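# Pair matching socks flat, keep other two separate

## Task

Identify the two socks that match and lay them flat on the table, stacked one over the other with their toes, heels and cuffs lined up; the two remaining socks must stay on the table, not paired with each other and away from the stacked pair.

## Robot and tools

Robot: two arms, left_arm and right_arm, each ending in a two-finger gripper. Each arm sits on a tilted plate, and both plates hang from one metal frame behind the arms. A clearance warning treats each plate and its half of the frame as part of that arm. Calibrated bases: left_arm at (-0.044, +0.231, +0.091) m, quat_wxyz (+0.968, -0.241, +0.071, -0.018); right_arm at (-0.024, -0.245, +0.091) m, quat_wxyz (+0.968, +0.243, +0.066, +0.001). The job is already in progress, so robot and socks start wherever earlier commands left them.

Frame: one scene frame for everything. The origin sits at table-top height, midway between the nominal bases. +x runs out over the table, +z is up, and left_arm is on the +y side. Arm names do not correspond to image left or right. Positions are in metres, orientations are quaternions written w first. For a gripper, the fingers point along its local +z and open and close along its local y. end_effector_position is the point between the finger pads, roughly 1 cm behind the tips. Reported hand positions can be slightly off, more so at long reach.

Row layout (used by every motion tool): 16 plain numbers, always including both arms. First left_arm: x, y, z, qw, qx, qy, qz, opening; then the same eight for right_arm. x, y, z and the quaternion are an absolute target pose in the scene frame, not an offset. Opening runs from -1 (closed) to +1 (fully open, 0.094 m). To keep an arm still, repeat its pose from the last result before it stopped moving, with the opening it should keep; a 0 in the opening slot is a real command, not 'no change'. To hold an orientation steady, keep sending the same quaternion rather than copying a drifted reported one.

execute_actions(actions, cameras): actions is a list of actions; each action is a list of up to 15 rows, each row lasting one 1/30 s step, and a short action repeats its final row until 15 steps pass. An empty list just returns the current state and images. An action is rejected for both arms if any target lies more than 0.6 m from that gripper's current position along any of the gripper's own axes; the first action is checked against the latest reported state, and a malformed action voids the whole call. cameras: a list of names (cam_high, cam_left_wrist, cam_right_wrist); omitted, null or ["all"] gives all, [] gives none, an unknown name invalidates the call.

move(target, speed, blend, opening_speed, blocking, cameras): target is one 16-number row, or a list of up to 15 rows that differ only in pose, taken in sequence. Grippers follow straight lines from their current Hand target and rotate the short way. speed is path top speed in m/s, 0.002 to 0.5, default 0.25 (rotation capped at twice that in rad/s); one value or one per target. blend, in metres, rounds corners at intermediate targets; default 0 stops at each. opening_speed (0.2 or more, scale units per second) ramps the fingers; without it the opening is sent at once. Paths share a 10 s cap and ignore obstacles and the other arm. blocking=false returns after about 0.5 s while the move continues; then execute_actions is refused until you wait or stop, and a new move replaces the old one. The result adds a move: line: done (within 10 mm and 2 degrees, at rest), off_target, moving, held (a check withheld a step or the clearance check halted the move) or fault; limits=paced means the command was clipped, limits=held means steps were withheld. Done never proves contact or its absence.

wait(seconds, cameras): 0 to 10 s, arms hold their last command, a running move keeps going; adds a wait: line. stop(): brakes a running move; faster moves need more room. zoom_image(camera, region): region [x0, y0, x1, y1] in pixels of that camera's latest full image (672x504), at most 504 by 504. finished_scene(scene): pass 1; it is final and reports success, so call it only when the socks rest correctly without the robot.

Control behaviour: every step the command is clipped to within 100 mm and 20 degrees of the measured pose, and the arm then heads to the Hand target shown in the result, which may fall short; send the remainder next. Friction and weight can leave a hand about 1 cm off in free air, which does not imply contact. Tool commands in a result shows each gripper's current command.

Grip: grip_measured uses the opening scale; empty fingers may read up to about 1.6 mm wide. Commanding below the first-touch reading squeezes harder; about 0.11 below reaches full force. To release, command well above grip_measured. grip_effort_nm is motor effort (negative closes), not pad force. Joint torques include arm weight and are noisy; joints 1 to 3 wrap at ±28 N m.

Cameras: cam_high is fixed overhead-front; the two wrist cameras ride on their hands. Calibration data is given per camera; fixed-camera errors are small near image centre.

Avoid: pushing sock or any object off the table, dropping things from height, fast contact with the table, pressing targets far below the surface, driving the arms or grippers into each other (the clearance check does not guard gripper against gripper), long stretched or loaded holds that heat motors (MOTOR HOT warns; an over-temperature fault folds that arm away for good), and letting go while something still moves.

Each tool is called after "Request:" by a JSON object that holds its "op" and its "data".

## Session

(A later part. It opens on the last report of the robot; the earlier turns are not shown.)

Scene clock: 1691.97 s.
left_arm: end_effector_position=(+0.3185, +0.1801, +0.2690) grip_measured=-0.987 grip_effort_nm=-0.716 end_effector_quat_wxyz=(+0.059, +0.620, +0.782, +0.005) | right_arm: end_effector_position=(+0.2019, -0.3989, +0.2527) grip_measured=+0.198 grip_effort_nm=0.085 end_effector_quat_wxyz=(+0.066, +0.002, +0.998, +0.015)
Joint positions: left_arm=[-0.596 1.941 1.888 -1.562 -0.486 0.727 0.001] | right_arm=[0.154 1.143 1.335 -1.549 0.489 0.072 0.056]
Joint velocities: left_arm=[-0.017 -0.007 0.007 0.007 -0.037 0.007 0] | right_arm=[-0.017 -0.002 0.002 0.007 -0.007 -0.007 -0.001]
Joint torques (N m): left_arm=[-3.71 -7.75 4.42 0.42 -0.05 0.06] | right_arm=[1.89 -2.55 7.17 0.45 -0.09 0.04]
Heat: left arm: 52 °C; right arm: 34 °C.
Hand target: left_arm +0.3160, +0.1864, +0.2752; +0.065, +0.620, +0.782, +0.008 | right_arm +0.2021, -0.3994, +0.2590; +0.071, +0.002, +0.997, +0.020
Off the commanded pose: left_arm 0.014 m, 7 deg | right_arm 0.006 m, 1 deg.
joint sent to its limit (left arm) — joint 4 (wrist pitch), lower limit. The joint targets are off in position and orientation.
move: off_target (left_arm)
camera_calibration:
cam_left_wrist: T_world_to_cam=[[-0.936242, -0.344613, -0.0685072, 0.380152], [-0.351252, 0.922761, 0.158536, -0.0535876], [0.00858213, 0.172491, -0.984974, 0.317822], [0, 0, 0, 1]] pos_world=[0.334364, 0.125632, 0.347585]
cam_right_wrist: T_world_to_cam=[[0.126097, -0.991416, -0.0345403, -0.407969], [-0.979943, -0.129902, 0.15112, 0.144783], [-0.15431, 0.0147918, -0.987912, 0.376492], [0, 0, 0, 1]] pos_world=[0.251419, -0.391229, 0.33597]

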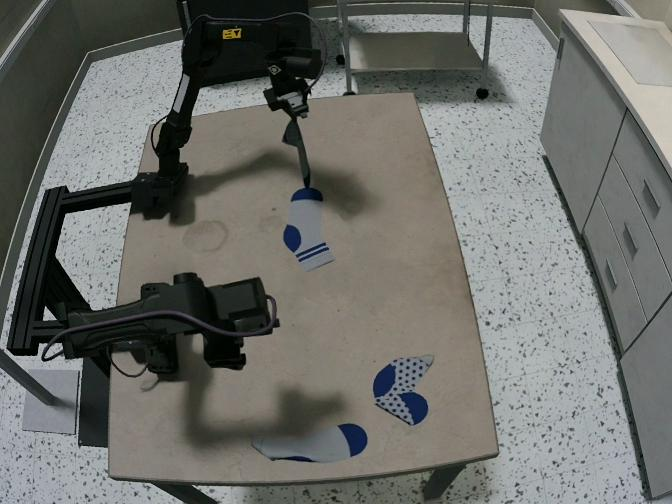

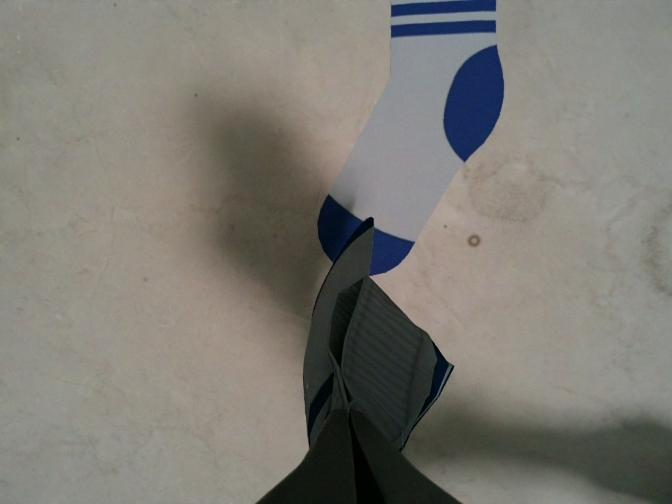

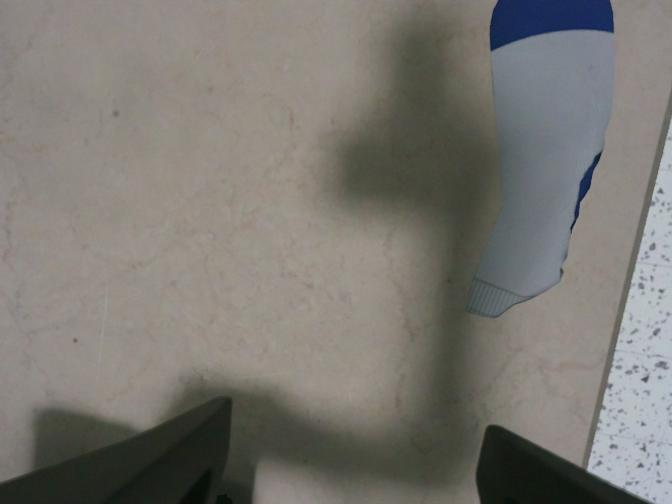

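Request:
{"op": "move", "data": {"target": [[0.25,0.18,0.275,0,0.57,0.822,0,-1,0.2022,-0.3994,0.2592,0.071,0.002,0.997,0.020,0.2],[0.177,0.16,0.265,0,0.5,0.866,0,-1,0.2022,-0.3994,0.2592,0.071,0.002,0.997,0.020,0.2]], "speed": 0.08, "blend": 0.02, "cameras": []}}

Request:
{"op": "wait", "data": {"seconds": 1, "cameras": ["cam_left_wrist"]}}

Request:
{"op": "move", "data": {"target": [[0.177,0.16,0.235,0,0.5,0.866,0,-1,0.2022,-0.3994,0.2592,0.071,0.002,0.997,0.020,0.2],[0.200,0.06,0.13,0,0.5,0.866,0,-1,0.2022,-0.3994,0.2592,0.071,0.002,0.997,0.020,0.2],[0.222,-0.02,0.06,0,0.5,0.866,0,-1,0.2022,-0.3994,0.2592,0.071,0.002,0.997,0.020,0.2],[0.232,-0.055,0.02,0,0.5,0.866,0,-1,0.2022,-0.3994,0.2592,0.071,0.002,0.997,0.020,0.2]], "speed": 0.07, "blend": 0.02, "cameras": ["cam_left_wrist"]}}

Request:
{"op": "move", "data": {"target": [0.232,-0.055,0.014,0,0.5,0.866,0,-0.2,0.2022,-0.3994,0.2592,0.071,0.002,0.997,0.020,0.2], "opening_speed": 0.6, "cameras": []}}

Request:
{"op": "move", "data": {"target": [[0.232,-0.052,0.10,0,0.5,0.866,0,-0.2,0.2022,-0.3994,0.2592,0.071,0.002,0.997,0.020,0.2],[0.25,0.05,0.22,0,0.031,0.9995,0,-0.2,0.2022,-0.3994,0.2592,0.071,0.002,0.997,0.020,0.2]], "speed": 0.15}}

Scene clock: 1711.20 s.
left_arm: end_effector_position=(+0.1812, +0.1621, +0.2604) grip_measured=-0.987 grip_effort_nm=-0.716 end_effector_quat_wxyz=(+0.024, +0.497, +0.867, -0.005) | right_arm: end_effector_position=(+0.2019, -0.3989, +0.2527) grip_measured=+0.198 grip_effort_nm=0.090 end_effector_quat_wxyz=(+0.066, +0.002, +0.998, +0.015)
Joint positions: left_arm=[-0.895 1.675 1.403 -1.565 -0.417 0.065 0.001] | right_arm=[0.154 1.143 1.335 -1.549 0.489 0.072 0.056]
Joint velocities: left_arm=[0.007 -0.017 0.002 -0.037 0.037 -0.037 0] | right_arm=[-0.007 -0.012 -0.002 0.007 0.022 -0.037 0.001]
Joint torques (N m): left_arm=[-3.47 -4.71 4.7 0.31 0.08 -0.11] | right_arm=[1.91 -2.55 7.19 0.45 -0.09 0.04]
Heat: left arm: 50 °C; right arm: 34 °C.
Hand target: left_arm +0.1766, +0.1628, +0.2649; +0.031, +0.499, +0.866, -0.010 | right_arm +0.2021, -0.3994, +0.2590; +0.071, +0.002, +0.997, +0.020
Off the commanded pose: left_arm 0.007 m, 3 deg | right_arm 0.006 m, 1 deg.
joint sent to its limit (left arm) — joint 4 (wrist pitch), lower limit. The joint targets are off in orientation, not in position.
move: off_target (left_arm)
No camera images: "cameras" was empty.

Scene clock: 1712.20 s.
left_arm: end_effector_position=(+0.1812, +0.1621, +0.2604) grip_measured=-0.987 grip_effort_nm=-0.716 end_effector_quat_wxyz=(+0.024, +0.497, +0.867, -0.005) | right_arm: end_effector_position=(+0.2019, -0.3989, +0.2527) grip_measured=+0.198 grip_effort_nm=0.090 end_effector_quat_wxyz=(+0.066, +0.002, +0.998, +0.015)
Joint positions: left_arm=[-0.895 1.675 1.403 -1.565 -0.417 0.064 0.001] | right_arm=[0.154 1.143 1.335 -1.549 0.489 0.072 0.056]
Joint velocities: left_arm=[-0.007 0.017 -0.007 0.051 -0.037 0.007 0] | right_arm=[0.012 -0.007 -0.022 -0.007 -0.007 -0.022 -0.001]
Joint torques (N m): left_arm=[-3.45 -4.9 4.89 0.3 0.03 -0.09] | right_arm=[1.91 -2.56 7.17 0.46 -0.09 0.04]
Heat: left arm: 50 °C; right arm: 34 °C.
Hand target: left_arm +0.1766, +0.1628, +0.2649; +0.031, +0.499, +0.866, -0.010 | right_arm +0.2021, -0.3994, +0.2590; +0.071, +0.002, +0.997, +0.020
Tool commands: left_gripper/opening=-1.0 right_gripper/opening=+0.2
Off the commanded pose: left_arm 0.007 m, 3 deg | right_arm 0.006 m, 1 deg.
wait: 1.00 s; at rest by 0.17 s
camera_calibration:
cam_left_wrist: T_world_to_cam=[[-0.796562, -0.604517, -0.00692261, 0.245582], [-0.592706, 0.778641, 0.205958, -0.0291159], [-0.119115, 0.168161, -0.978536, 0.335776], [0, 0, 0, 1]] pos_world=[0.21836, 0.114665, 0.336265]
Images, in order (width x height): cam_left_wrist 672x504.

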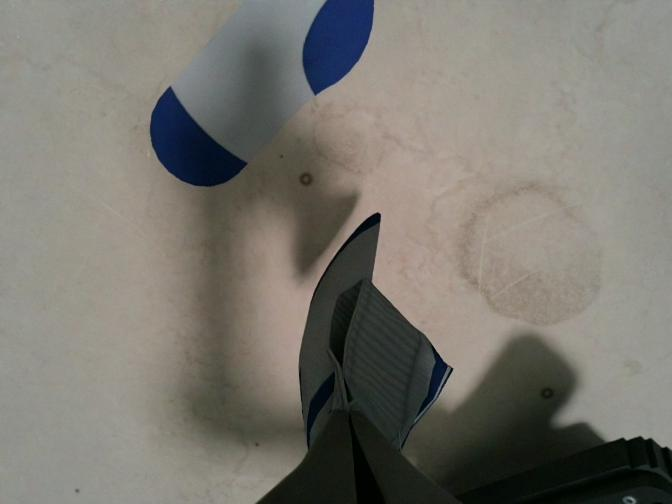

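Scene clock: 1717.60 s.
left_arm: end_effector_position=(+0.2202, -0.0443, +0.0195) grip_measured=-0.987 grip_effort_nm=-0.711 end_effector_quat_wxyz=(-0.012, +0.503, +0.864, +0.001) | right_arm: end_effector_position=(+0.2019, -0.3989, +0.2527) grip_measured=+0.198 grip_effort_nm=0.090 end_effector_quat_wxyz=(+0.066, +0.002, +0.998, +0.015)
Joint positions: left_arm=[-0.832 2.613 1.564 -0.837 -0.416 0.113 0.001] | right_arm=[0.154 1.143 1.335 -1.549 0.489 0.072 0.056]
Joint velocities: left_arm=[0.007 -0.012 -0.007 0.007 0.037 -0.066 0] | right_arm=[-0.012 0.012 -0.017 -0.037 -0.007 0.022 -0.001]
Joint torques (N m): left_arm=[-3.82 -7.95 7.23 0.42 -0.01 0] | right_arm=[1.91 -2.55 7.19 0.45 -0.09 0.04]
Heat: left arm: 49 °C; right arm: 34 °C.
Hand target: left_arm +0.2275, -0.0513, +0.0187; +0.000, +0.500, +0.866, -0.001 | right_arm +0.2021, -0.3994, +0.2590; +0.071, +0.002, +0.997, +0.020
Off the commanded pose: left_arm 0.016 m, 1 deg | right_arm 0.006 m, 1 deg.
move: off_target (left_arm); blend cut to 0.0163 m at target 1
camera_calibration:
cam_left_wrist: T_world_to_cam=[[-0.804072, -0.594458, 0.00937535, 0.152014], [-0.569644, 0.774831, 0.274122, 0.197827], [-0.170218, 0.215073, -0.961649, 0.152369], [0, 0, 0, 1]] pos_world=[0.260857, -0.0956873, 0.0908716]
Images, in order (width x height): cam_left_wrist 672x504.

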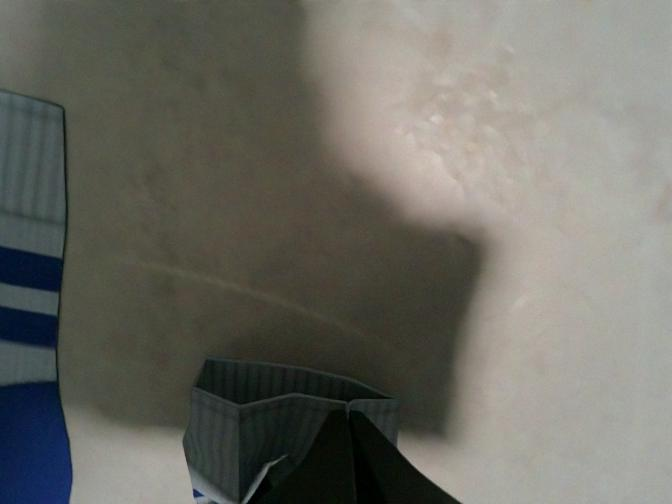

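Scene clock: 1719.13 s.
left_arm: end_effector_position=(+0.2254, -0.0487, +0.0156) grip_measured=-0.202 grip_effort_nm=0.095 end_effector_quat_wxyz=(-0.010, +0.502, +0.865, +0.001) | right_arm: end_effector_position=(+0.2019, -0.3989, +0.2527) grip_measured=+0.198 grip_effort_nm=0.090 end_effector_quat_wxyz=(+0.066, +0.002, +0.998, +0.015)
Joint positions: left_arm=[-0.824 2.637 1.594 -0.836 -0.419 0.121 0.037] | right_arm=[0.154 1.143 1.335 -1.549 0.489 0.072 0.056]
Joint velocities: left_arm=[0.002 -0.017 0.002 -0.007 -0.007 -0.022 0] | right_arm=[0.022 0.002 0.012 0.022 0.022 0.037 0]
Joint torques (N m): left_arm=[-3.92 -7.98 7.12 0.36 -0.07 0.06] | right_arm=[1.91 -2.55 7.19 0.45 -0.09 0.04]
Heat: left arm: 49 °C; right arm: 34 °C.
Hand target: left_arm +0.2316, -0.0551, +0.0140; +0.000, +0.500, +0.866, +0.000 | right_arm +0.2021, -0.3994, +0.2590; +0.071, +0.002, +0.997, +0.020
Off the commanded pose: left_arm 0.009 m, 1 deg | right_arm 0.006 m, 1 deg.
move: done
No camera images: "cameras" was empty.

Scene clock: 1723.77 s.
left_arm: end_effector_position=(+0.2458, +0.0413, +0.2040) grip_measured=-0.202 grip_effort_nm=0.100 end_effector_quat_wxyz=(-0.014, +0.043, +0.999, +0.014) | right_arm: end_effector_position=(+0.2019, -0.3989, +0.2527) grip_measured=+0.198 grip_effort_nm=0.090 end_effector_quat_wxyz=(+0.066, +0.002, +0.998, +0.015)
Joint positions: left_arm=[-0.859 2.248 1.799 -1.466 -0.411 -0.89 0.037] | right_arm=[0.154 1.143 1.335 -1.549 0.489 0.072 0.056]
Joint velocities: left_arm=[-0.022 0.002 0.007 0.007 -0.022 -0.022 0.001] | right_arm=[-0.002 -0.022 0.007 0.007 -0.007 -0.022 0]
Joint torques (N m): left_arm=[-3.7 -9.85 7.94 0.03 -0.01 -0.06] | right_arm=[1.91 -2.55 7.19 0.46 -0.09 0.04]
Heat: left arm: 49 °C; right arm: 34 °C.
Hand target: left_arm +0.2527, +0.0466, +0.2198; +0.000, +0.031, +1.000, +0.000 | right_arm +0.2021, -0.3994, +0.2590; +0.071, +0.002, +0.997, +0.020
Off the commanded pose: left_arm 0.019 m, 3 deg | right_arm 0.006 m, 1 deg.
move: off_target (left_arm)
camera_calibration:
cam_left_wrist: T_world_to_cam=[[0.0328232, -0.999089, -0.0272893, 0.0402696], [-0.960298, -0.0390936, 0.276223, 0.224659], [-0.277038, 0.0171393, -0.960706, 0.350058], [0, 0, 0, 1]] pos_world=[0.311398, 0.0430159, 0.275345]
cam_right_wrist: T_world_to_cam=[[0.126097, -0.991416, -0.0345403, -0.407969], [-0.979943, -0.129902, 0.15112, 0.144783], [-0.15431, 0.0147918, -0.987912, 0.376492], [0, 0, 0, 1]] pos_world=[0.251419, -0.391229, 0.33597]

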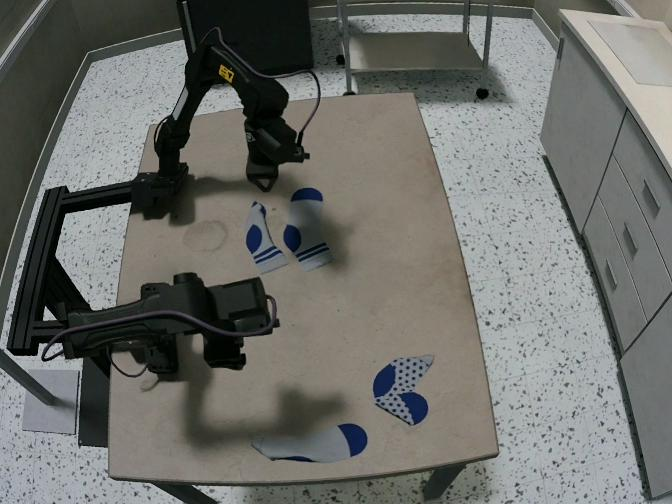

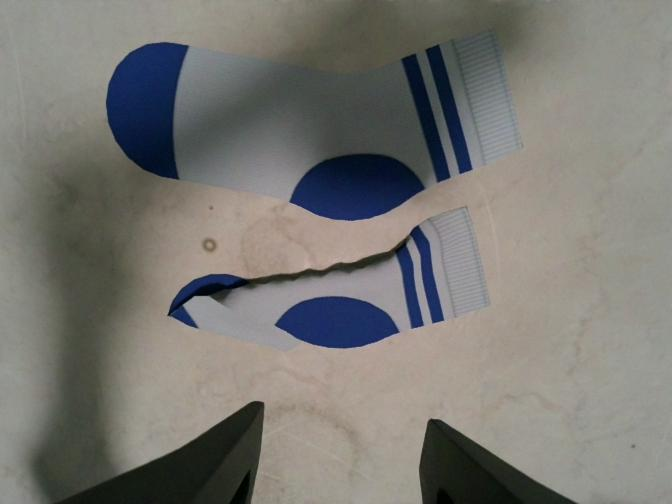

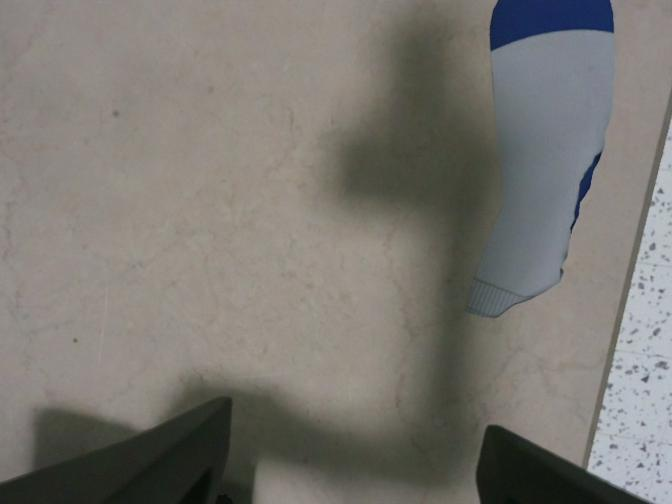

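Request:
{"op": "move", "data": {"target": [[0.226,-0.028,0.06,0,-0.168,0.986,0,-0.45,0.2022,-0.3994,0.2592,0.071,0.002,0.997,0.020,0.2],[0.228,-0.033,0.003,0,-0.168,0.986,0,-0.45,0.2022,-0.3994,0.2592,0.071,0.002,0.997,0.020,0.2]], "speed": [0.15,0.04], "cameras": ["cam_left_wrist"]}}

Scene clock: 1734.27 s.
left_arm: end_effector_position=(+0.2252, -0.0300, +0.0096) grip_measured=-0.448 grip_effort_nm=-0.125 end_effector_quat_wxyz=(-0.006, -0.170, +0.985, -0.005) | right_arm: end_effector_position=(+0.2019, -0.3989, +0.2527) grip_measured=+0.198 grip_effort_nm=0.090 end_effector_quat_wxyz=(+0.066, +0.002, +0.998, +0.015)
Joint positions: left_arm=[-0.789 2.567 1.465 -0.738 -0.421 -1.226 0.026] | right_arm=[0.154 1.143 1.335 -1.549 0.489 0.072 0.056]
Joint velocities: left_arm=[-0.007 -0.017 -0.002 0.022 0.051 -0.007 0] | right_arm=[-0.017 0.007 0.002 -0.022 0.095 0.007 -0.001]
Joint torques (N m): left_arm=[-3.81 -7.65 3.88 0.51 -0.16 0.03] | right_arm=[1.89 -2.55 7.17 0.45 -0.09 0.04]
Heat: left arm: 50 °C; right arm: 34 °C.
Hand target: left_arm +0.2248, -0.0297, +0.0030; -0.001, -0.167, +0.986, -0.001 | right_arm +0.2021, -0.3994, +0.2590; +0.071, +0.002, +0.997, +0.020
Off the commanded pose: left_arm 0.008 m, 1 deg | right_arm 0.006 m, 1 deg.
move: done
camera_calibration:
cam_left_wrist: T_world_to_cam=[[0.445333, -0.895329, 0.0079761, -0.12577], [-0.864166, -0.427468, 0.265497, 0.22259], [-0.234298, -0.125127, -0.964079, 0.144936], [0, 0, 0, 1]] pos_world=[0.282322, 0.000680341, 0.0816361]
Images, in order (width x height): cam_left_wrist 672x504.

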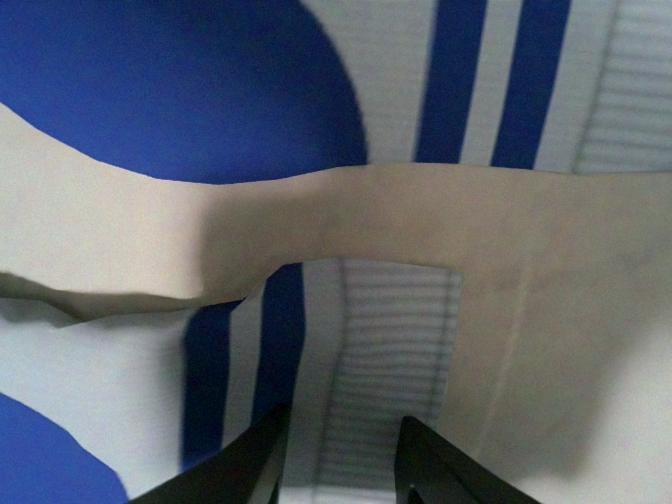

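Request:
{"op": "move", "data": {"target": [0.228,-0.033,-0.010,0,-0.168,0.986,0,-1,0.2022,-0.3994,0.2592,0.071,0.002,0.997,0.020,0.2], "opening_speed": 0.6, "cameras": ["cam_left_wrist"]}}

Scene clock: 1737.73 s.
left_arm: end_effector_position=(+0.2280, -0.0325, +0.0086) grip_measured=-0.993 grip_effort_nm=-0.413 end_effector_quat_wxyz=(+0.000, -0.167, +0.986, -0.009) | right_arm: end_effector_position=(+0.2019, -0.3989, +0.2527) grip_measured=+0.198 grip_effort_nm=0.085 end_effector_quat_wxyz=(+0.066, +0.002, +0.998, +0.015)
Joint positions: left_arm=[-0.788 2.57 1.466 -0.721 -0.426 -1.213 0] | right_arm=[0.154 1.143 1.335 -1.549 0.489 0.072 0.056]
Joint velocities: left_arm=[-0.012 -0.002 -0.022 0.037 0.022 -0.007 0] | right_arm=[0.002 0.012 -0.012 -0.007 0.066 0.022 0]
Joint torques (N m): left_arm=[-3.04 -5.53 4.98 0.65 -0.13 0.11] | right_arm=[1.91 -2.55 7.17 0.45 -0.09 0.04]
Heat: left arm: 49 °C; right arm: 34 °C.
Hand target: left_arm +0.2273, -0.0323, -0.0092; +0.000, -0.168, +0.986, +0.000 | right_arm +0.2021, -0.3994, +0.2590; +0.071, +0.002, +0.997, +0.020
Off the commanded pose: left_arm 0.019 m, 1 deg | right_arm 0.006 m, 1 deg.
move: off_target (left_arm)
camera_calibration:
cam_left_wrist: T_world_to_cam=[[0.439017, -0.898266, 0.0195525, -0.127985], [-0.870327, -0.419755, 0.257559, 0.225974], [-0.223149, -0.13009, -0.966065, 0.141614], [0, 0, 0, 1]] pos_world=[0.28446, -0.00168838, 0.0811088]
Images, in order (width x height): cam_left_wrist 672x504.

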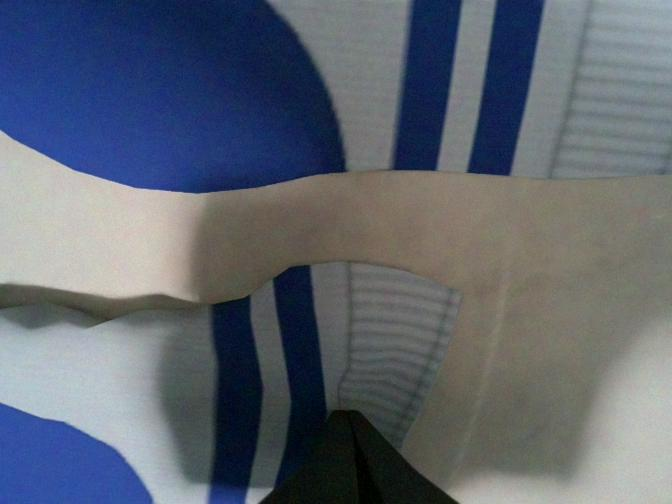

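Request:
{"op": "move", "data": {"target": [0.226,-0.027,0.03,0,-0.168,0.986,0,-0.15,0.2022,-0.3994,0.2592,0.071,0.002,0.997,0.020,0.2], "speed": 0.06, "cameras": []}}

Request:
{"op": "move", "data": {"target": [0.227,-0.028,-0.009,0,-0.168,0.986,0,-0.15,0.2022,-0.3994,0.2592,0.071,0.002,0.997,0.020,0.2], "speed": 0.04, "cameras": ["cam_left_wrist"]}}

Request:
{"op": "move", "data": {"target": [0.227,-0.028,-0.012,0,-0.168,0.986,0,-1,0.2022,-0.3994,0.2592,0.071,0.002,0.997,0.020,0.2], "opening_speed": 0.6, "cameras": ["cam_left_wrist"]}}

Scene clock: 1743.80 s.
left_arm: end_effector_position=(+0.2197, -0.0219, +0.0099) grip_measured=-0.152 grip_effort_nm=0.095 end_effector_quat_wxyz=(-0.014, -0.168, +0.986, +0.014) | right_arm: end_effector_position=(+0.2019, -0.3989, +0.2527) grip_measured=+0.198 grip_effort_nm=0.090 end_effector_quat_wxyz=(+0.066, +0.002, +0.998, +0.015)
Joint positions: left_arm=[-0.788 2.569 1.47 -0.786 -0.424 -1.24 0.04] | right_arm=[0.154 1.143 1.335 -1.549 0.489 0.072 0.056]
Joint velocities: left_arm=[0.002 -0.012 -0.007 0.007 -0.095 -0.007 0] | right_arm=[0.002 -0.002 -0.032 -0.037 0.037 -0.066 0]
Joint torques (N m): left_arm=[-5.64 -11.82 5.74 -0.03 -0.05 -0.12] | right_arm=[1.91 -2.55 7.19 0.45 -0.09 0.04]
Heat: left arm: 49 °C; right arm: 34 °C.
Hand target: left_arm +0.2260, -0.0271, +0.0295; +0.000, -0.168, +0.986, +0.000 | right_arm +0.2021, -0.3994, +0.2590; +0.071, +0.002, +0.997, +0.020
Off the commanded pose: left_arm 0.022 m, 2 deg | right_arm 0.006 m, 1 deg.
move: off_target (left_arm)
No camera images: "cameras" was empty.

Scene clock: 1745.10 s.
left_arm: end_effector_position=(+0.2241, -0.0277, +0.0083) grip_measured=-0.152 grip_effort_nm=0.085 end_effector_quat_wxyz=(-0.006, -0.161, +0.987, +0.000) | right_arm: end_effector_position=(+0.2019, -0.3989, +0.2527) grip_measured=+0.198 grip_effort_nm=0.085 end_effector_quat_wxyz=(+0.066, +0.002, +0.998, +0.015)
Joint positions: left_arm=[-0.788 2.569 1.463 -0.744 -0.426 -1.212 0.04] | right_arm=[0.154 1.143 1.335 -1.549 0.489 0.072 0.056]
Joint velocities: left_arm=[0.002 -0.002 -0.012 -0.022 0.051 0.007 -0.001] | right_arm=[-0.007 -0.007 -0.017 -0.022 0.037 -0.022 -0.001]
Joint torques (N m): left_arm=[-2.73 -6.57 3.11 0.98 -0.15 0.02] | right_arm=[1.91 -2.55 7.19 0.46 -0.09 0.04]
Heat: left arm: 49 °C; right arm: 34 °C.
Hand target: left_arm +0.2260, -0.0274, -0.0083; -0.001, -0.168, +0.986, +0.000 | right_arm +0.2021, -0.3994, +0.2590; +0.071, +0.002, +0.997, +0.020
Off the commanded pose: left_arm 0.018 m, 1 deg | right_arm 0.006 m, 1 deg.
move: off_target (left_arm)
camera_calibration:
cam_left_wrist: T_world_to_cam=[[0.429475, -0.903077, -0.0019933, -0.119769], [-0.871036, -0.414818, 0.263103, 0.224844], [-0.238429, -0.11126, -0.964766, 0.145032], [0, 0, 0, 1]] pos_world=[0.281864, 0.00124445, 0.0805263]
Images, in order (width x height): cam_left_wrist 672x504.

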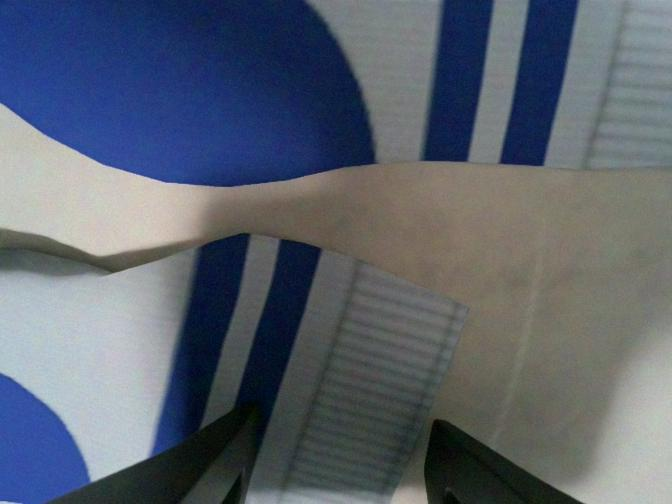

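Scene clock: 1746.73 s.
left_arm: end_effector_position=(+0.2257, -0.0242, +0.0078) grip_measured=-0.985 grip_effort_nm=-0.794 end_effector_quat_wxyz=(+0.002, -0.157, +0.988, +0.008) | right_arm: end_effector_position=(+0.2019, -0.3989, +0.2527) grip_measured=+0.198 grip_effort_nm=0.090 end_effector_quat_wxyz=(+0.066, +0.002, +0.998, +0.015)
Joint positions: left_arm=[-0.788 2.569 1.46 -0.746 -0.447 -1.204 0.001] | right_arm=[0.154 1.143 1.335 -1.549 0.489 0.072 0.056]
Joint velocities: left_arm=[-0.007 -0.007 -0.017 0.007 0.022 -0.051 -0.001] | right_arm=[-0.007 0.012 -0.012 -0.037 -0.007 -0.066 -0.001]
Joint torques (N m): left_arm=[-2.62 -6.22 2.89 1.09 0.08 0.06] | right_arm=[1.91 -2.56 7.17 0.45 -0.09 0.05]
Heat: left arm: 49 °C; right arm: 34 °C.
Hand target: left_arm +0.2262, -0.0271, -0.0109; +0.000, -0.168, +0.986, +0.000 | right_arm +0.2021, -0.3994, +0.2590; +0.071, +0.002, +0.997, +0.020
Off the commanded pose: left_arm 0.020 m, 2 deg | right_arm 0.006 m, 1 deg.
move: off_target (left_arm)
camera_calibration:
cam_left_wrist: T_world_to_cam=[[0.420445, -0.907242, -0.0117225, -0.115317], [-0.878534, -0.410301, 0.244602, 0.229812], [-0.226723, -0.0925431, -0.969553, 0.143117], [0, 0, 0, 1]] pos_world=[0.28283, 0.00291587, 0.0811948]
Images, in order (width x height): cam_left_wrist 672x504.

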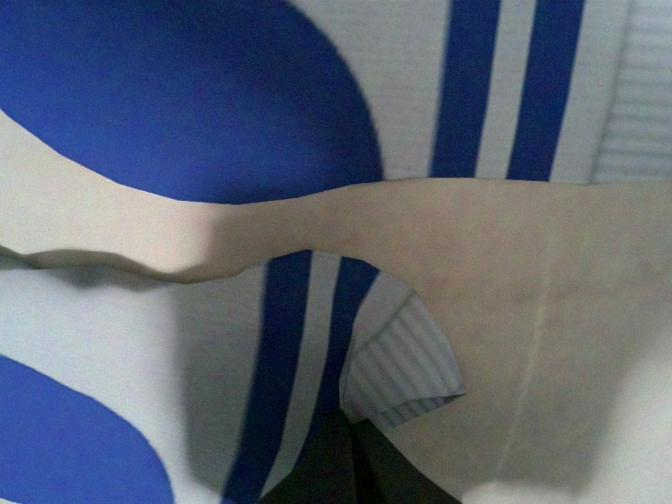

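Request:
{"op": "move", "data": {"target": [[0.226,0.0,0.12,0,-0.168,0.986,0,-1,0.2022,-0.3994,0.2592,0.071,0.002,0.997,0.020,0.2],[0.20,0.12,0.265,0,-0.168,0.986,0,-1,0.2022,-0.3994,0.2592,0.071,0.002,0.997,0.020,0.2]], "speed": 0.08, "blend": 0.02}}

Request:
{"op": "zoom_image", "data": {"camera": "cam_high", "region": [200, 100, 370, 290]}}

Scene clock: 1753.67 s.
left_arm: end_effector_position=(+0.2069, +0.1163, +0.2542) grip_measured=-0.986 grip_effort_nm=-0.779 end_effector_quat_wxyz=(+0.002, -0.175, +0.985, -0.006) | right_arm: end_effector_position=(+0.2019, -0.3989, +0.2527) grip_measured=+0.198 grip_effort_nm=0.085 end_effector_quat_wxyz=(+0.066, +0.002, +0.998, +0.015)
Joint positions: left_arm=[-0.89 1.896 1.576 -1.552 -0.405 -1.338 0.001] | right_arm=[0.154 1.143 1.335 -1.549 0.489 0.072 0.056]
Joint velocities: left_arm=[-0.007 0.002 0.002 0.051 0.022 0.037 -0.001] | right_arm=[-0.002 -0.017 0.007 -0.066 0.051 0.022 0]
Joint torques (N m): left_arm=[-4.38 -6.23 6.65 0.11 -0.03 0.02] | right_arm=[1.91 -2.55 7.19 0.45 -0.09 0.04]
Heat: left arm: 49 °C; right arm: 34 °C.
Hand target: left_arm +0.2041, +0.1166, +0.2648; +0.010, -0.168, +0.986, -0.016 | right_arm +0.2021, -0.3994, +0.2590; +0.071, +0.002, +0.997, +0.020
Off the commanded pose: left_arm 0.013 m, 1 deg | right_arm 0.006 m, 1 deg.
joint sent to its limit (left arm) — joint 4 (wrist pitch), lower limit. The joint targets are off in position, not in orientation.
move: off_target (left_arm)
camera_calibration:
cam_left_wrist: T_world_to_cam=[[0.453766, -0.890997, 0.0148589, 0.00746357], [-0.864019, -0.435823, 0.252052, 0.208725], [-0.218102, -0.127211, -0.9676, 0.392503], [0, 0, 0, 1]] pos_world=[0.262561, 0.147548, 0.327066]
cam_right_wrist: T_world_to_cam=[[0.126097, -0.991416, -0.0345403, -0.407969], [-0.979943, -0.129902, 0.15112, 0.144783], [-0.15431, 0.0147918, -0.987912, 0.376492], [0, 0, 0, 1]] pos_world=[0.251419, -0.391229, 0.33597]

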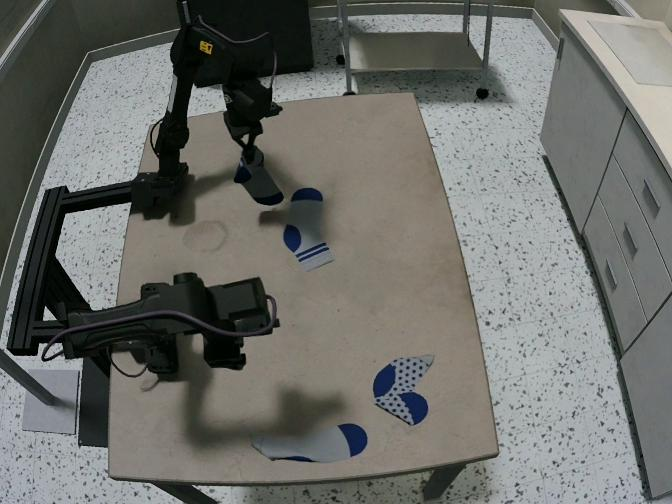

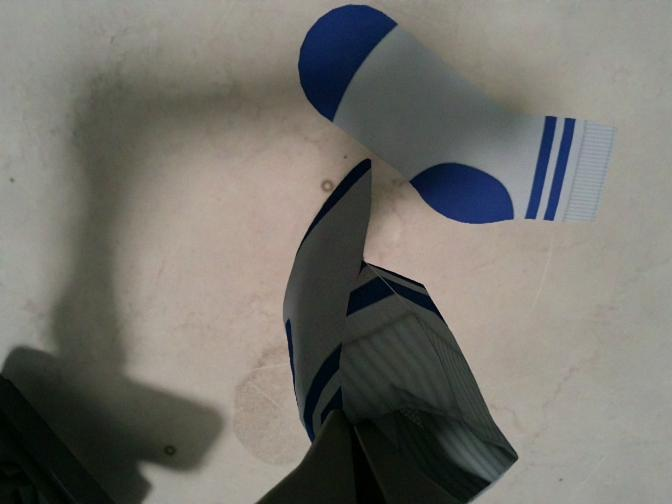

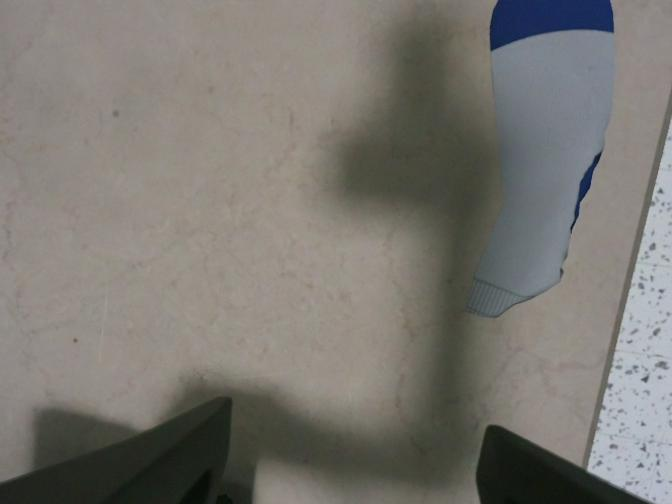

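Scaled by 2.653.

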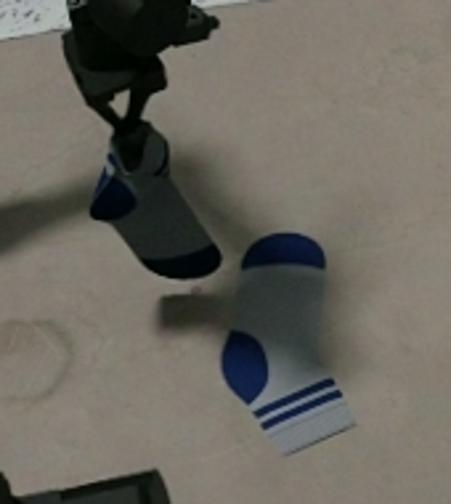

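Request:
{"op": "move", "data": {"target": [0.318,0.185,0.27,-0.096,0,0.995,0,-1,0.2022,-0.3994,0.2592,0.071,0.002,0.997,0.020,0.2], "speed": 0.08}}

Request:
{"op": "zoom_image", "data": {"camera": "cam_high", "region": [220, 70, 390, 290]}}

Scene clock: 1780.93 s.
left_arm: end_effector_position=(+0.3163, +0.1813, +0.2666) grip_measured=-0.986 grip_effort_nm=-0.779 end_effector_quat_wxyz=(+0.020, -0.010, +0.997, -0.076) | right_arm: end_effector_position=(+0.2019, -0.3989, +0.2527) grip_measured=+0.198 grip_effort_nm=0.085 end_effector_quat_wxyz=(+0.066, +0.002, +0.998, +0.015)
Joint positions: left_arm=[-0.547 1.928 1.894 -1.558 -0.385 -0.586 0.001] | right_arm=[0.154 1.143 1.335 -1.549 0.489 0.072 0.056]
Joint velocities: left_arm=[-0.007 0.027 -0.007 -0.022 0.022 -0.007 0] | right_arm=[-0.002 -0.007 -0.002 0.022 -0.022 -0.022 0.001]
Joint torques (N m): left_arm=[-3.51 -4.92 7.32 0.37 -0.03 0.08] | right_arm=[1.89 -2.55 7.19 0.45 -0.09 0.04]
Heat: left arm: 47 °C; right arm: 34 °C.
Hand target: left_arm +0.3191, +0.1819, +0.2691; +0.024, -0.007, +0.997, -0.073 | right_arm +0.2021, -0.3994, +0.2590; +0.071, +0.002, +0.997, +0.020
Off the commanded pose: left_arm 0.005 m, 16 deg | right_arm 0.006 m, 1 deg.
joint sent to its limit (left arm) — joint 4 (wrist pitch), lower limit. The joint targets are off in orientation, not in position.
move: off_target (left_arm)
camera_calibration:
cam_left_wrist: T_world_to_cam=[[0.136314, -0.978088, 0.157361, 0.0937774], [-0.968404, -0.0980747, 0.229291, 0.306354], [-0.208834, -0.183645, -0.960553, 0.44209], [0, 0, 0, 1]] pos_world=[0.376215, 0.202956, 0.33965]
cam_right_wrist: T_world_to_cam=[[0.126097, -0.991416, -0.0345403, -0.407969], [-0.979943, -0.129902, 0.15112, 0.144783], [-0.15431, 0.0147918, -0.987912, 0.376492], [0, 0, 0, 1]] pos_world=[0.251419, -0.391229, 0.33597]

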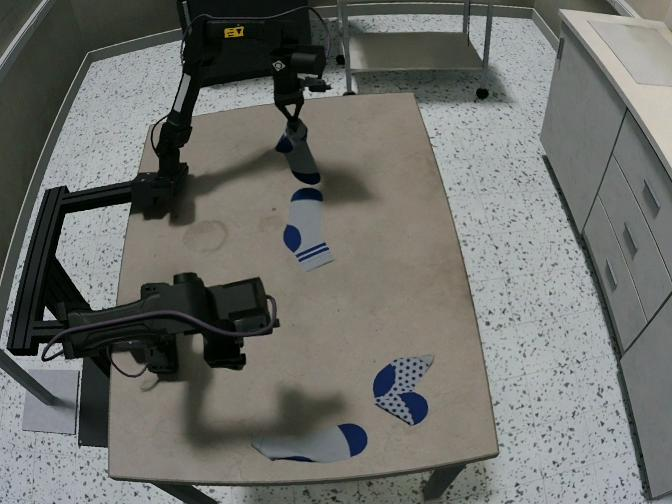

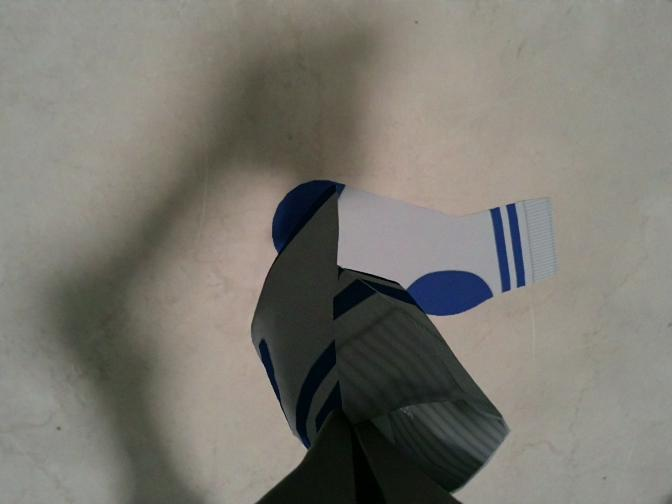

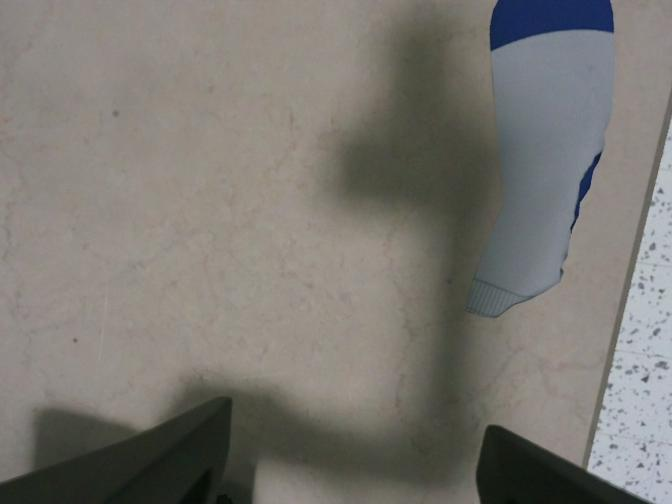

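Scaled by 2.291.

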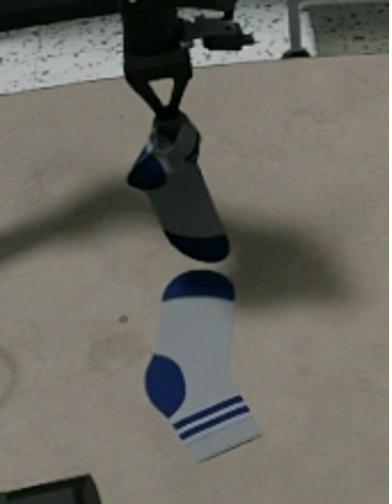

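Request:
{"op": "move", "data": {"target": [0.318,0.18,0.225,-0.096,0,0.995,0,-1,0.2022,-0.3994,0.2592,0.071,0.002,0.997,0.020,0.2], "speed": 0.06}}

Request:
{"op": "zoom_image", "data": {"camera": "cam_high", "region": [220, 70, 390, 290]}}

Scene clock: 1786.27 s.
left_arm: end_effector_position=(+0.3199, +0.1790, +0.2293) grip_measured=-0.986 grip_effort_nm=-0.779 end_effector_quat_wxyz=(-0.027, -0.010, +0.999, -0.045) | right_arm: end_effector_position=(+0.2019, -0.3989, +0.2527) grip_measured=+0.198 grip_effort_nm=0.095 end_effector_quat_wxyz=(+0.066, +0.002, +0.998, +0.015)
Joint positions: left_arm=[-0.499 2.021 1.886 -1.558 -0.388 -0.585 0.001] | right_arm=[0.154 1.143 1.335 -1.549 0.489 0.072 0.056]
Joint velocities: left_arm=[-0.002 0.002 -0.012 0.037 -0.022 0.051 0] | right_arm=[-0.002 0.002 -0.002 -0.007 0.066 -0.007 0.001]
Joint torques (N m): left_arm=[-3.63 -5.79 4.55 0.12 -0.02 0.01] | right_arm=[1.89 -2.55 7.17 0.45 -0.09 0.04]
Heat: left arm: 47 °C; right arm: 34 °C.
Hand target: left_arm +0.3171, +0.1804, +0.2247; -0.035, -0.004, +0.999, -0.035 | right_arm +0.2021, -0.3994, +0.2590; +0.071, +0.002, +0.997, +0.020
Off the commanded pose: left_arm 0.005 m, 10 deg | right_arm 0.006 m, 1 deg.
joint sent to its limit (left arm) — joint 4 (wrist pitch), lower limit. The joint targets are off in orientation, not in position.
move: off_target (left_arm)
camera_calibration:
cam_left_wrist: T_world_to_cam=[[0.141359, -0.986302, 0.0850019, 0.113376], [-0.943298, -0.108148, 0.313836, 0.292502], [-0.300344, -0.124546, -0.945665, 0.421869], [0, 0, 0, 1]] pos_world=[0.386596, 0.195999, 0.297512]
cam_right_wrist: T_world_to_cam=[[0.126097, -0.991416, -0.0345403, -0.407969], [-0.979943, -0.129902, 0.15112, 0.144783], [-0.15431, 0.0147918, -0.987912, 0.376492], [0, 0, 0, 1]] pos_world=[0.251419, -0.391229, 0.33597]

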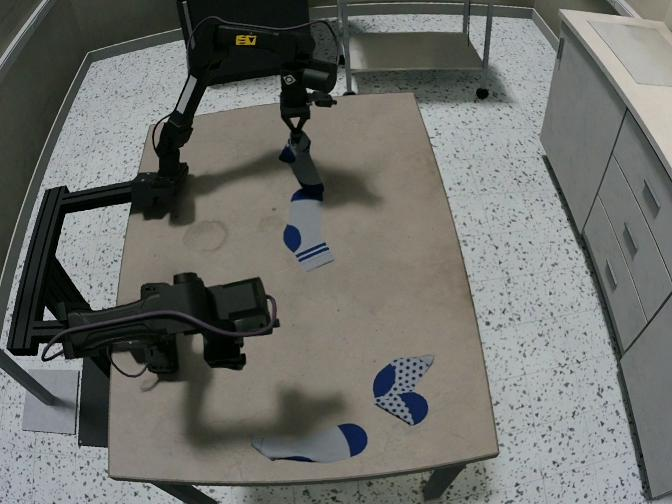

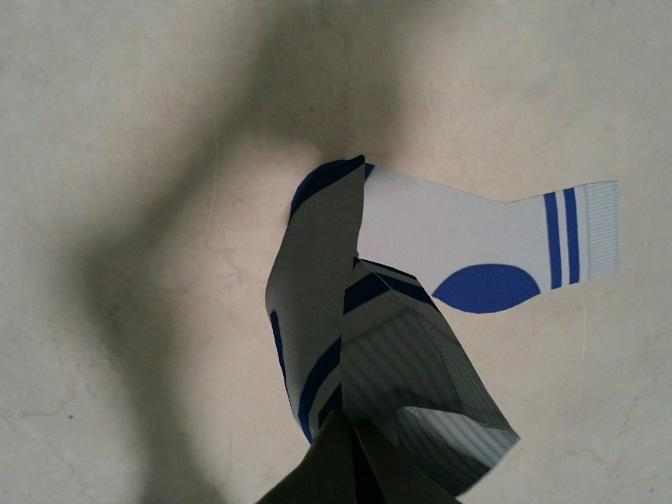

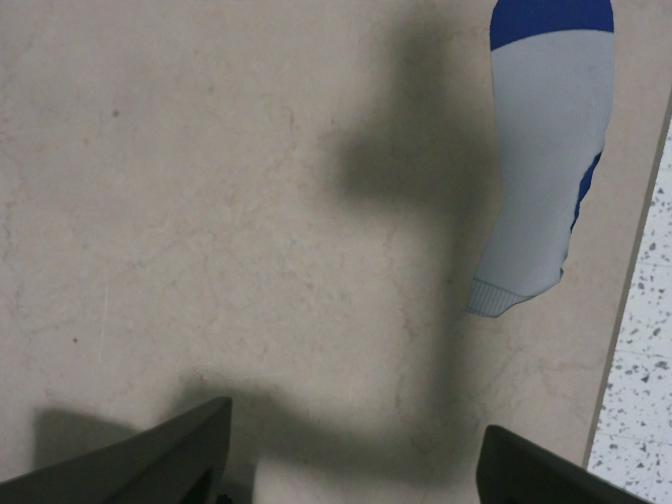

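Scaled by 2.291.

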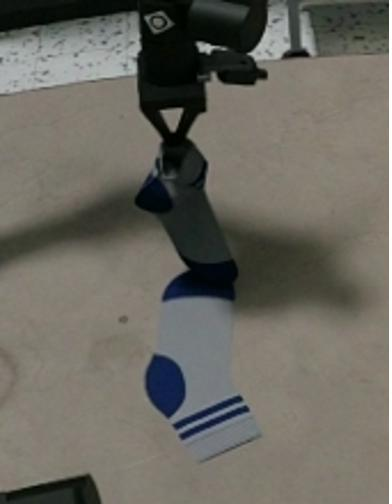

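Request:
{"op": "move", "data": {"target": [[0.321,0.195,0.21,-0.096,0,0.995,0,-1,0.2022,-0.3994,0.2592,0.071,0.002,0.997,0.020,0.2],[0.323,0.190,0.185,-0.096,0,0.995,0,-1,0.2022,-0.3994,0.2592,0.071,0.002,0.997,0.020,0.2]], "speed": 0.06}}

Request:
{"op": "zoom_image", "data": {"camera": "cam_high", "region": [220, 70, 390, 290]}}

Scene clock: 1803.37 s.
left_arm: end_effector_position=(+0.3232, +0.1887, +0.1862) grip_measured=-0.986 grip_effort_nm=-0.779 end_effector_quat_wxyz=(-0.080, -0.007, +0.997, -0.014) | right_arm: end_effector_position=(+0.2019, -0.3989, +0.2527) grip_measured=+0.198 grip_effort_nm=0.090 end_effector_quat_wxyz=(+0.066, +0.002, +0.998, +0.015)
Joint positions: left_arm=[-0.421 2.116 1.878 -1.558 -0.398 -0.554 0.001] | right_arm=[0.154 1.143 1.335 -1.549 0.489 0.072 0.056]
Joint velocities: left_arm=[0.002 -0.007 -0.012 -0.007 -0.066 -0.007 0] | right_arm=[-0.007 -0.037 0.022 -0.037 -0.095 0.066 0]
Joint torques (N m): left_arm=[-4.16 -6.68 5.49 -0.08 -0.03 0.03] | right_arm=[1.91 -2.55 7.17 0.45 -0.09 0.04]
Heat: left arm: 46 °C; right arm: 34 °C.
Hand target: left_arm +0.3225, +0.1901, +0.1851; -0.083, -0.001, +0.997, -0.007 | right_arm +0.2021, -0.3994, +0.2590; +0.071, +0.002, +0.997, +0.020
Off the commanded pose: left_arm 0.002 m, 3 deg | right_arm 0.006 m, 1 deg.
joint sent to its limit (left arm) — joint 4 (wrist pitch), lower limit. The joint targets still meet the commanded pose.
move: off_target (left_arm)
camera_calibration:
cam_left_wrist: T_world_to_cam=[[0.134085, -0.990924, 0.00952302, 0.143423], [-0.906417, -0.118755, 0.405346, 0.283243], [-0.400536, -0.0629827, -0.914114, 0.398138], [0, 0, 0, 1]] pos_world=[0.396974, 0.200833, 0.247766]
cam_right_wrist: T_world_to_cam=[[0.126097, -0.991416, -0.0345403, -0.407969], [-0.979943, -0.129902, 0.15112, 0.144783], [-0.15431, 0.0147918, -0.987912, 0.376492], [0, 0, 0, 1]] pos_world=[0.251419, -0.391229, 0.33597]

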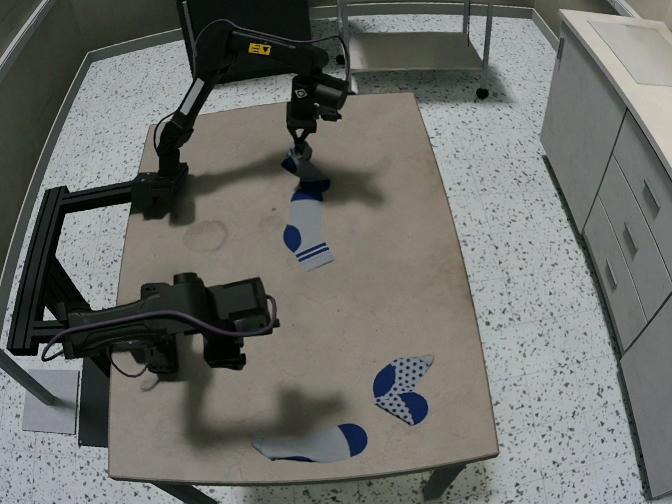

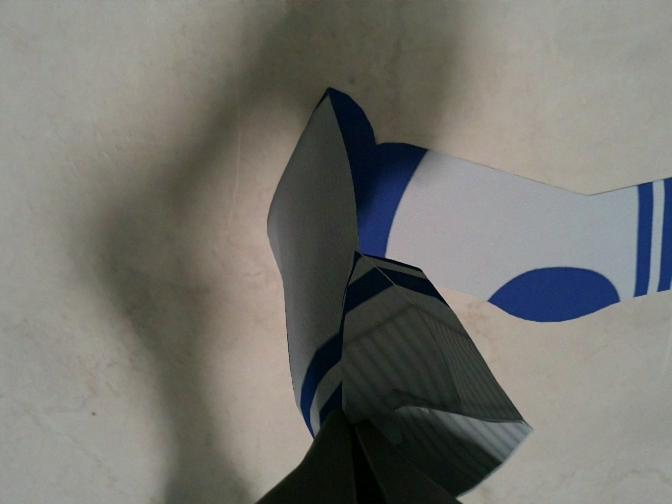

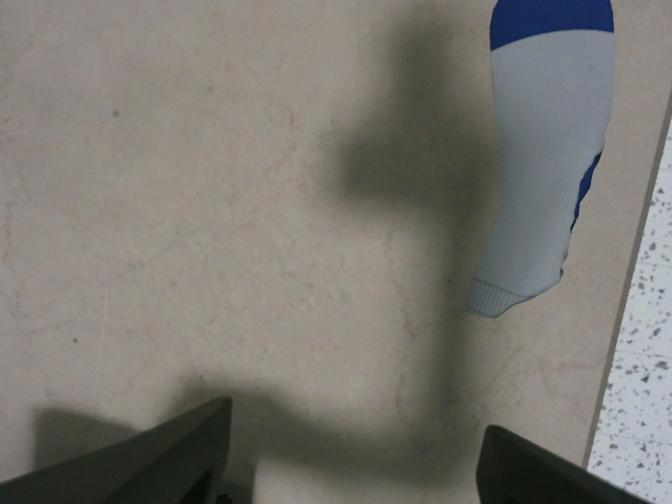

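Scaled by 2.291.

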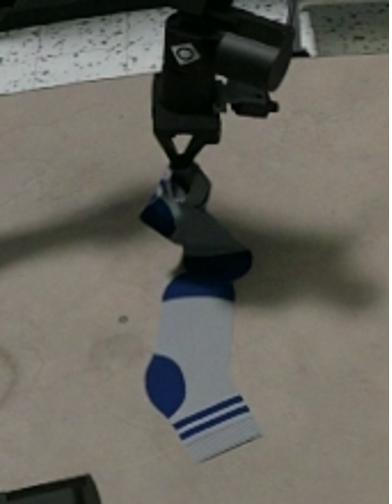

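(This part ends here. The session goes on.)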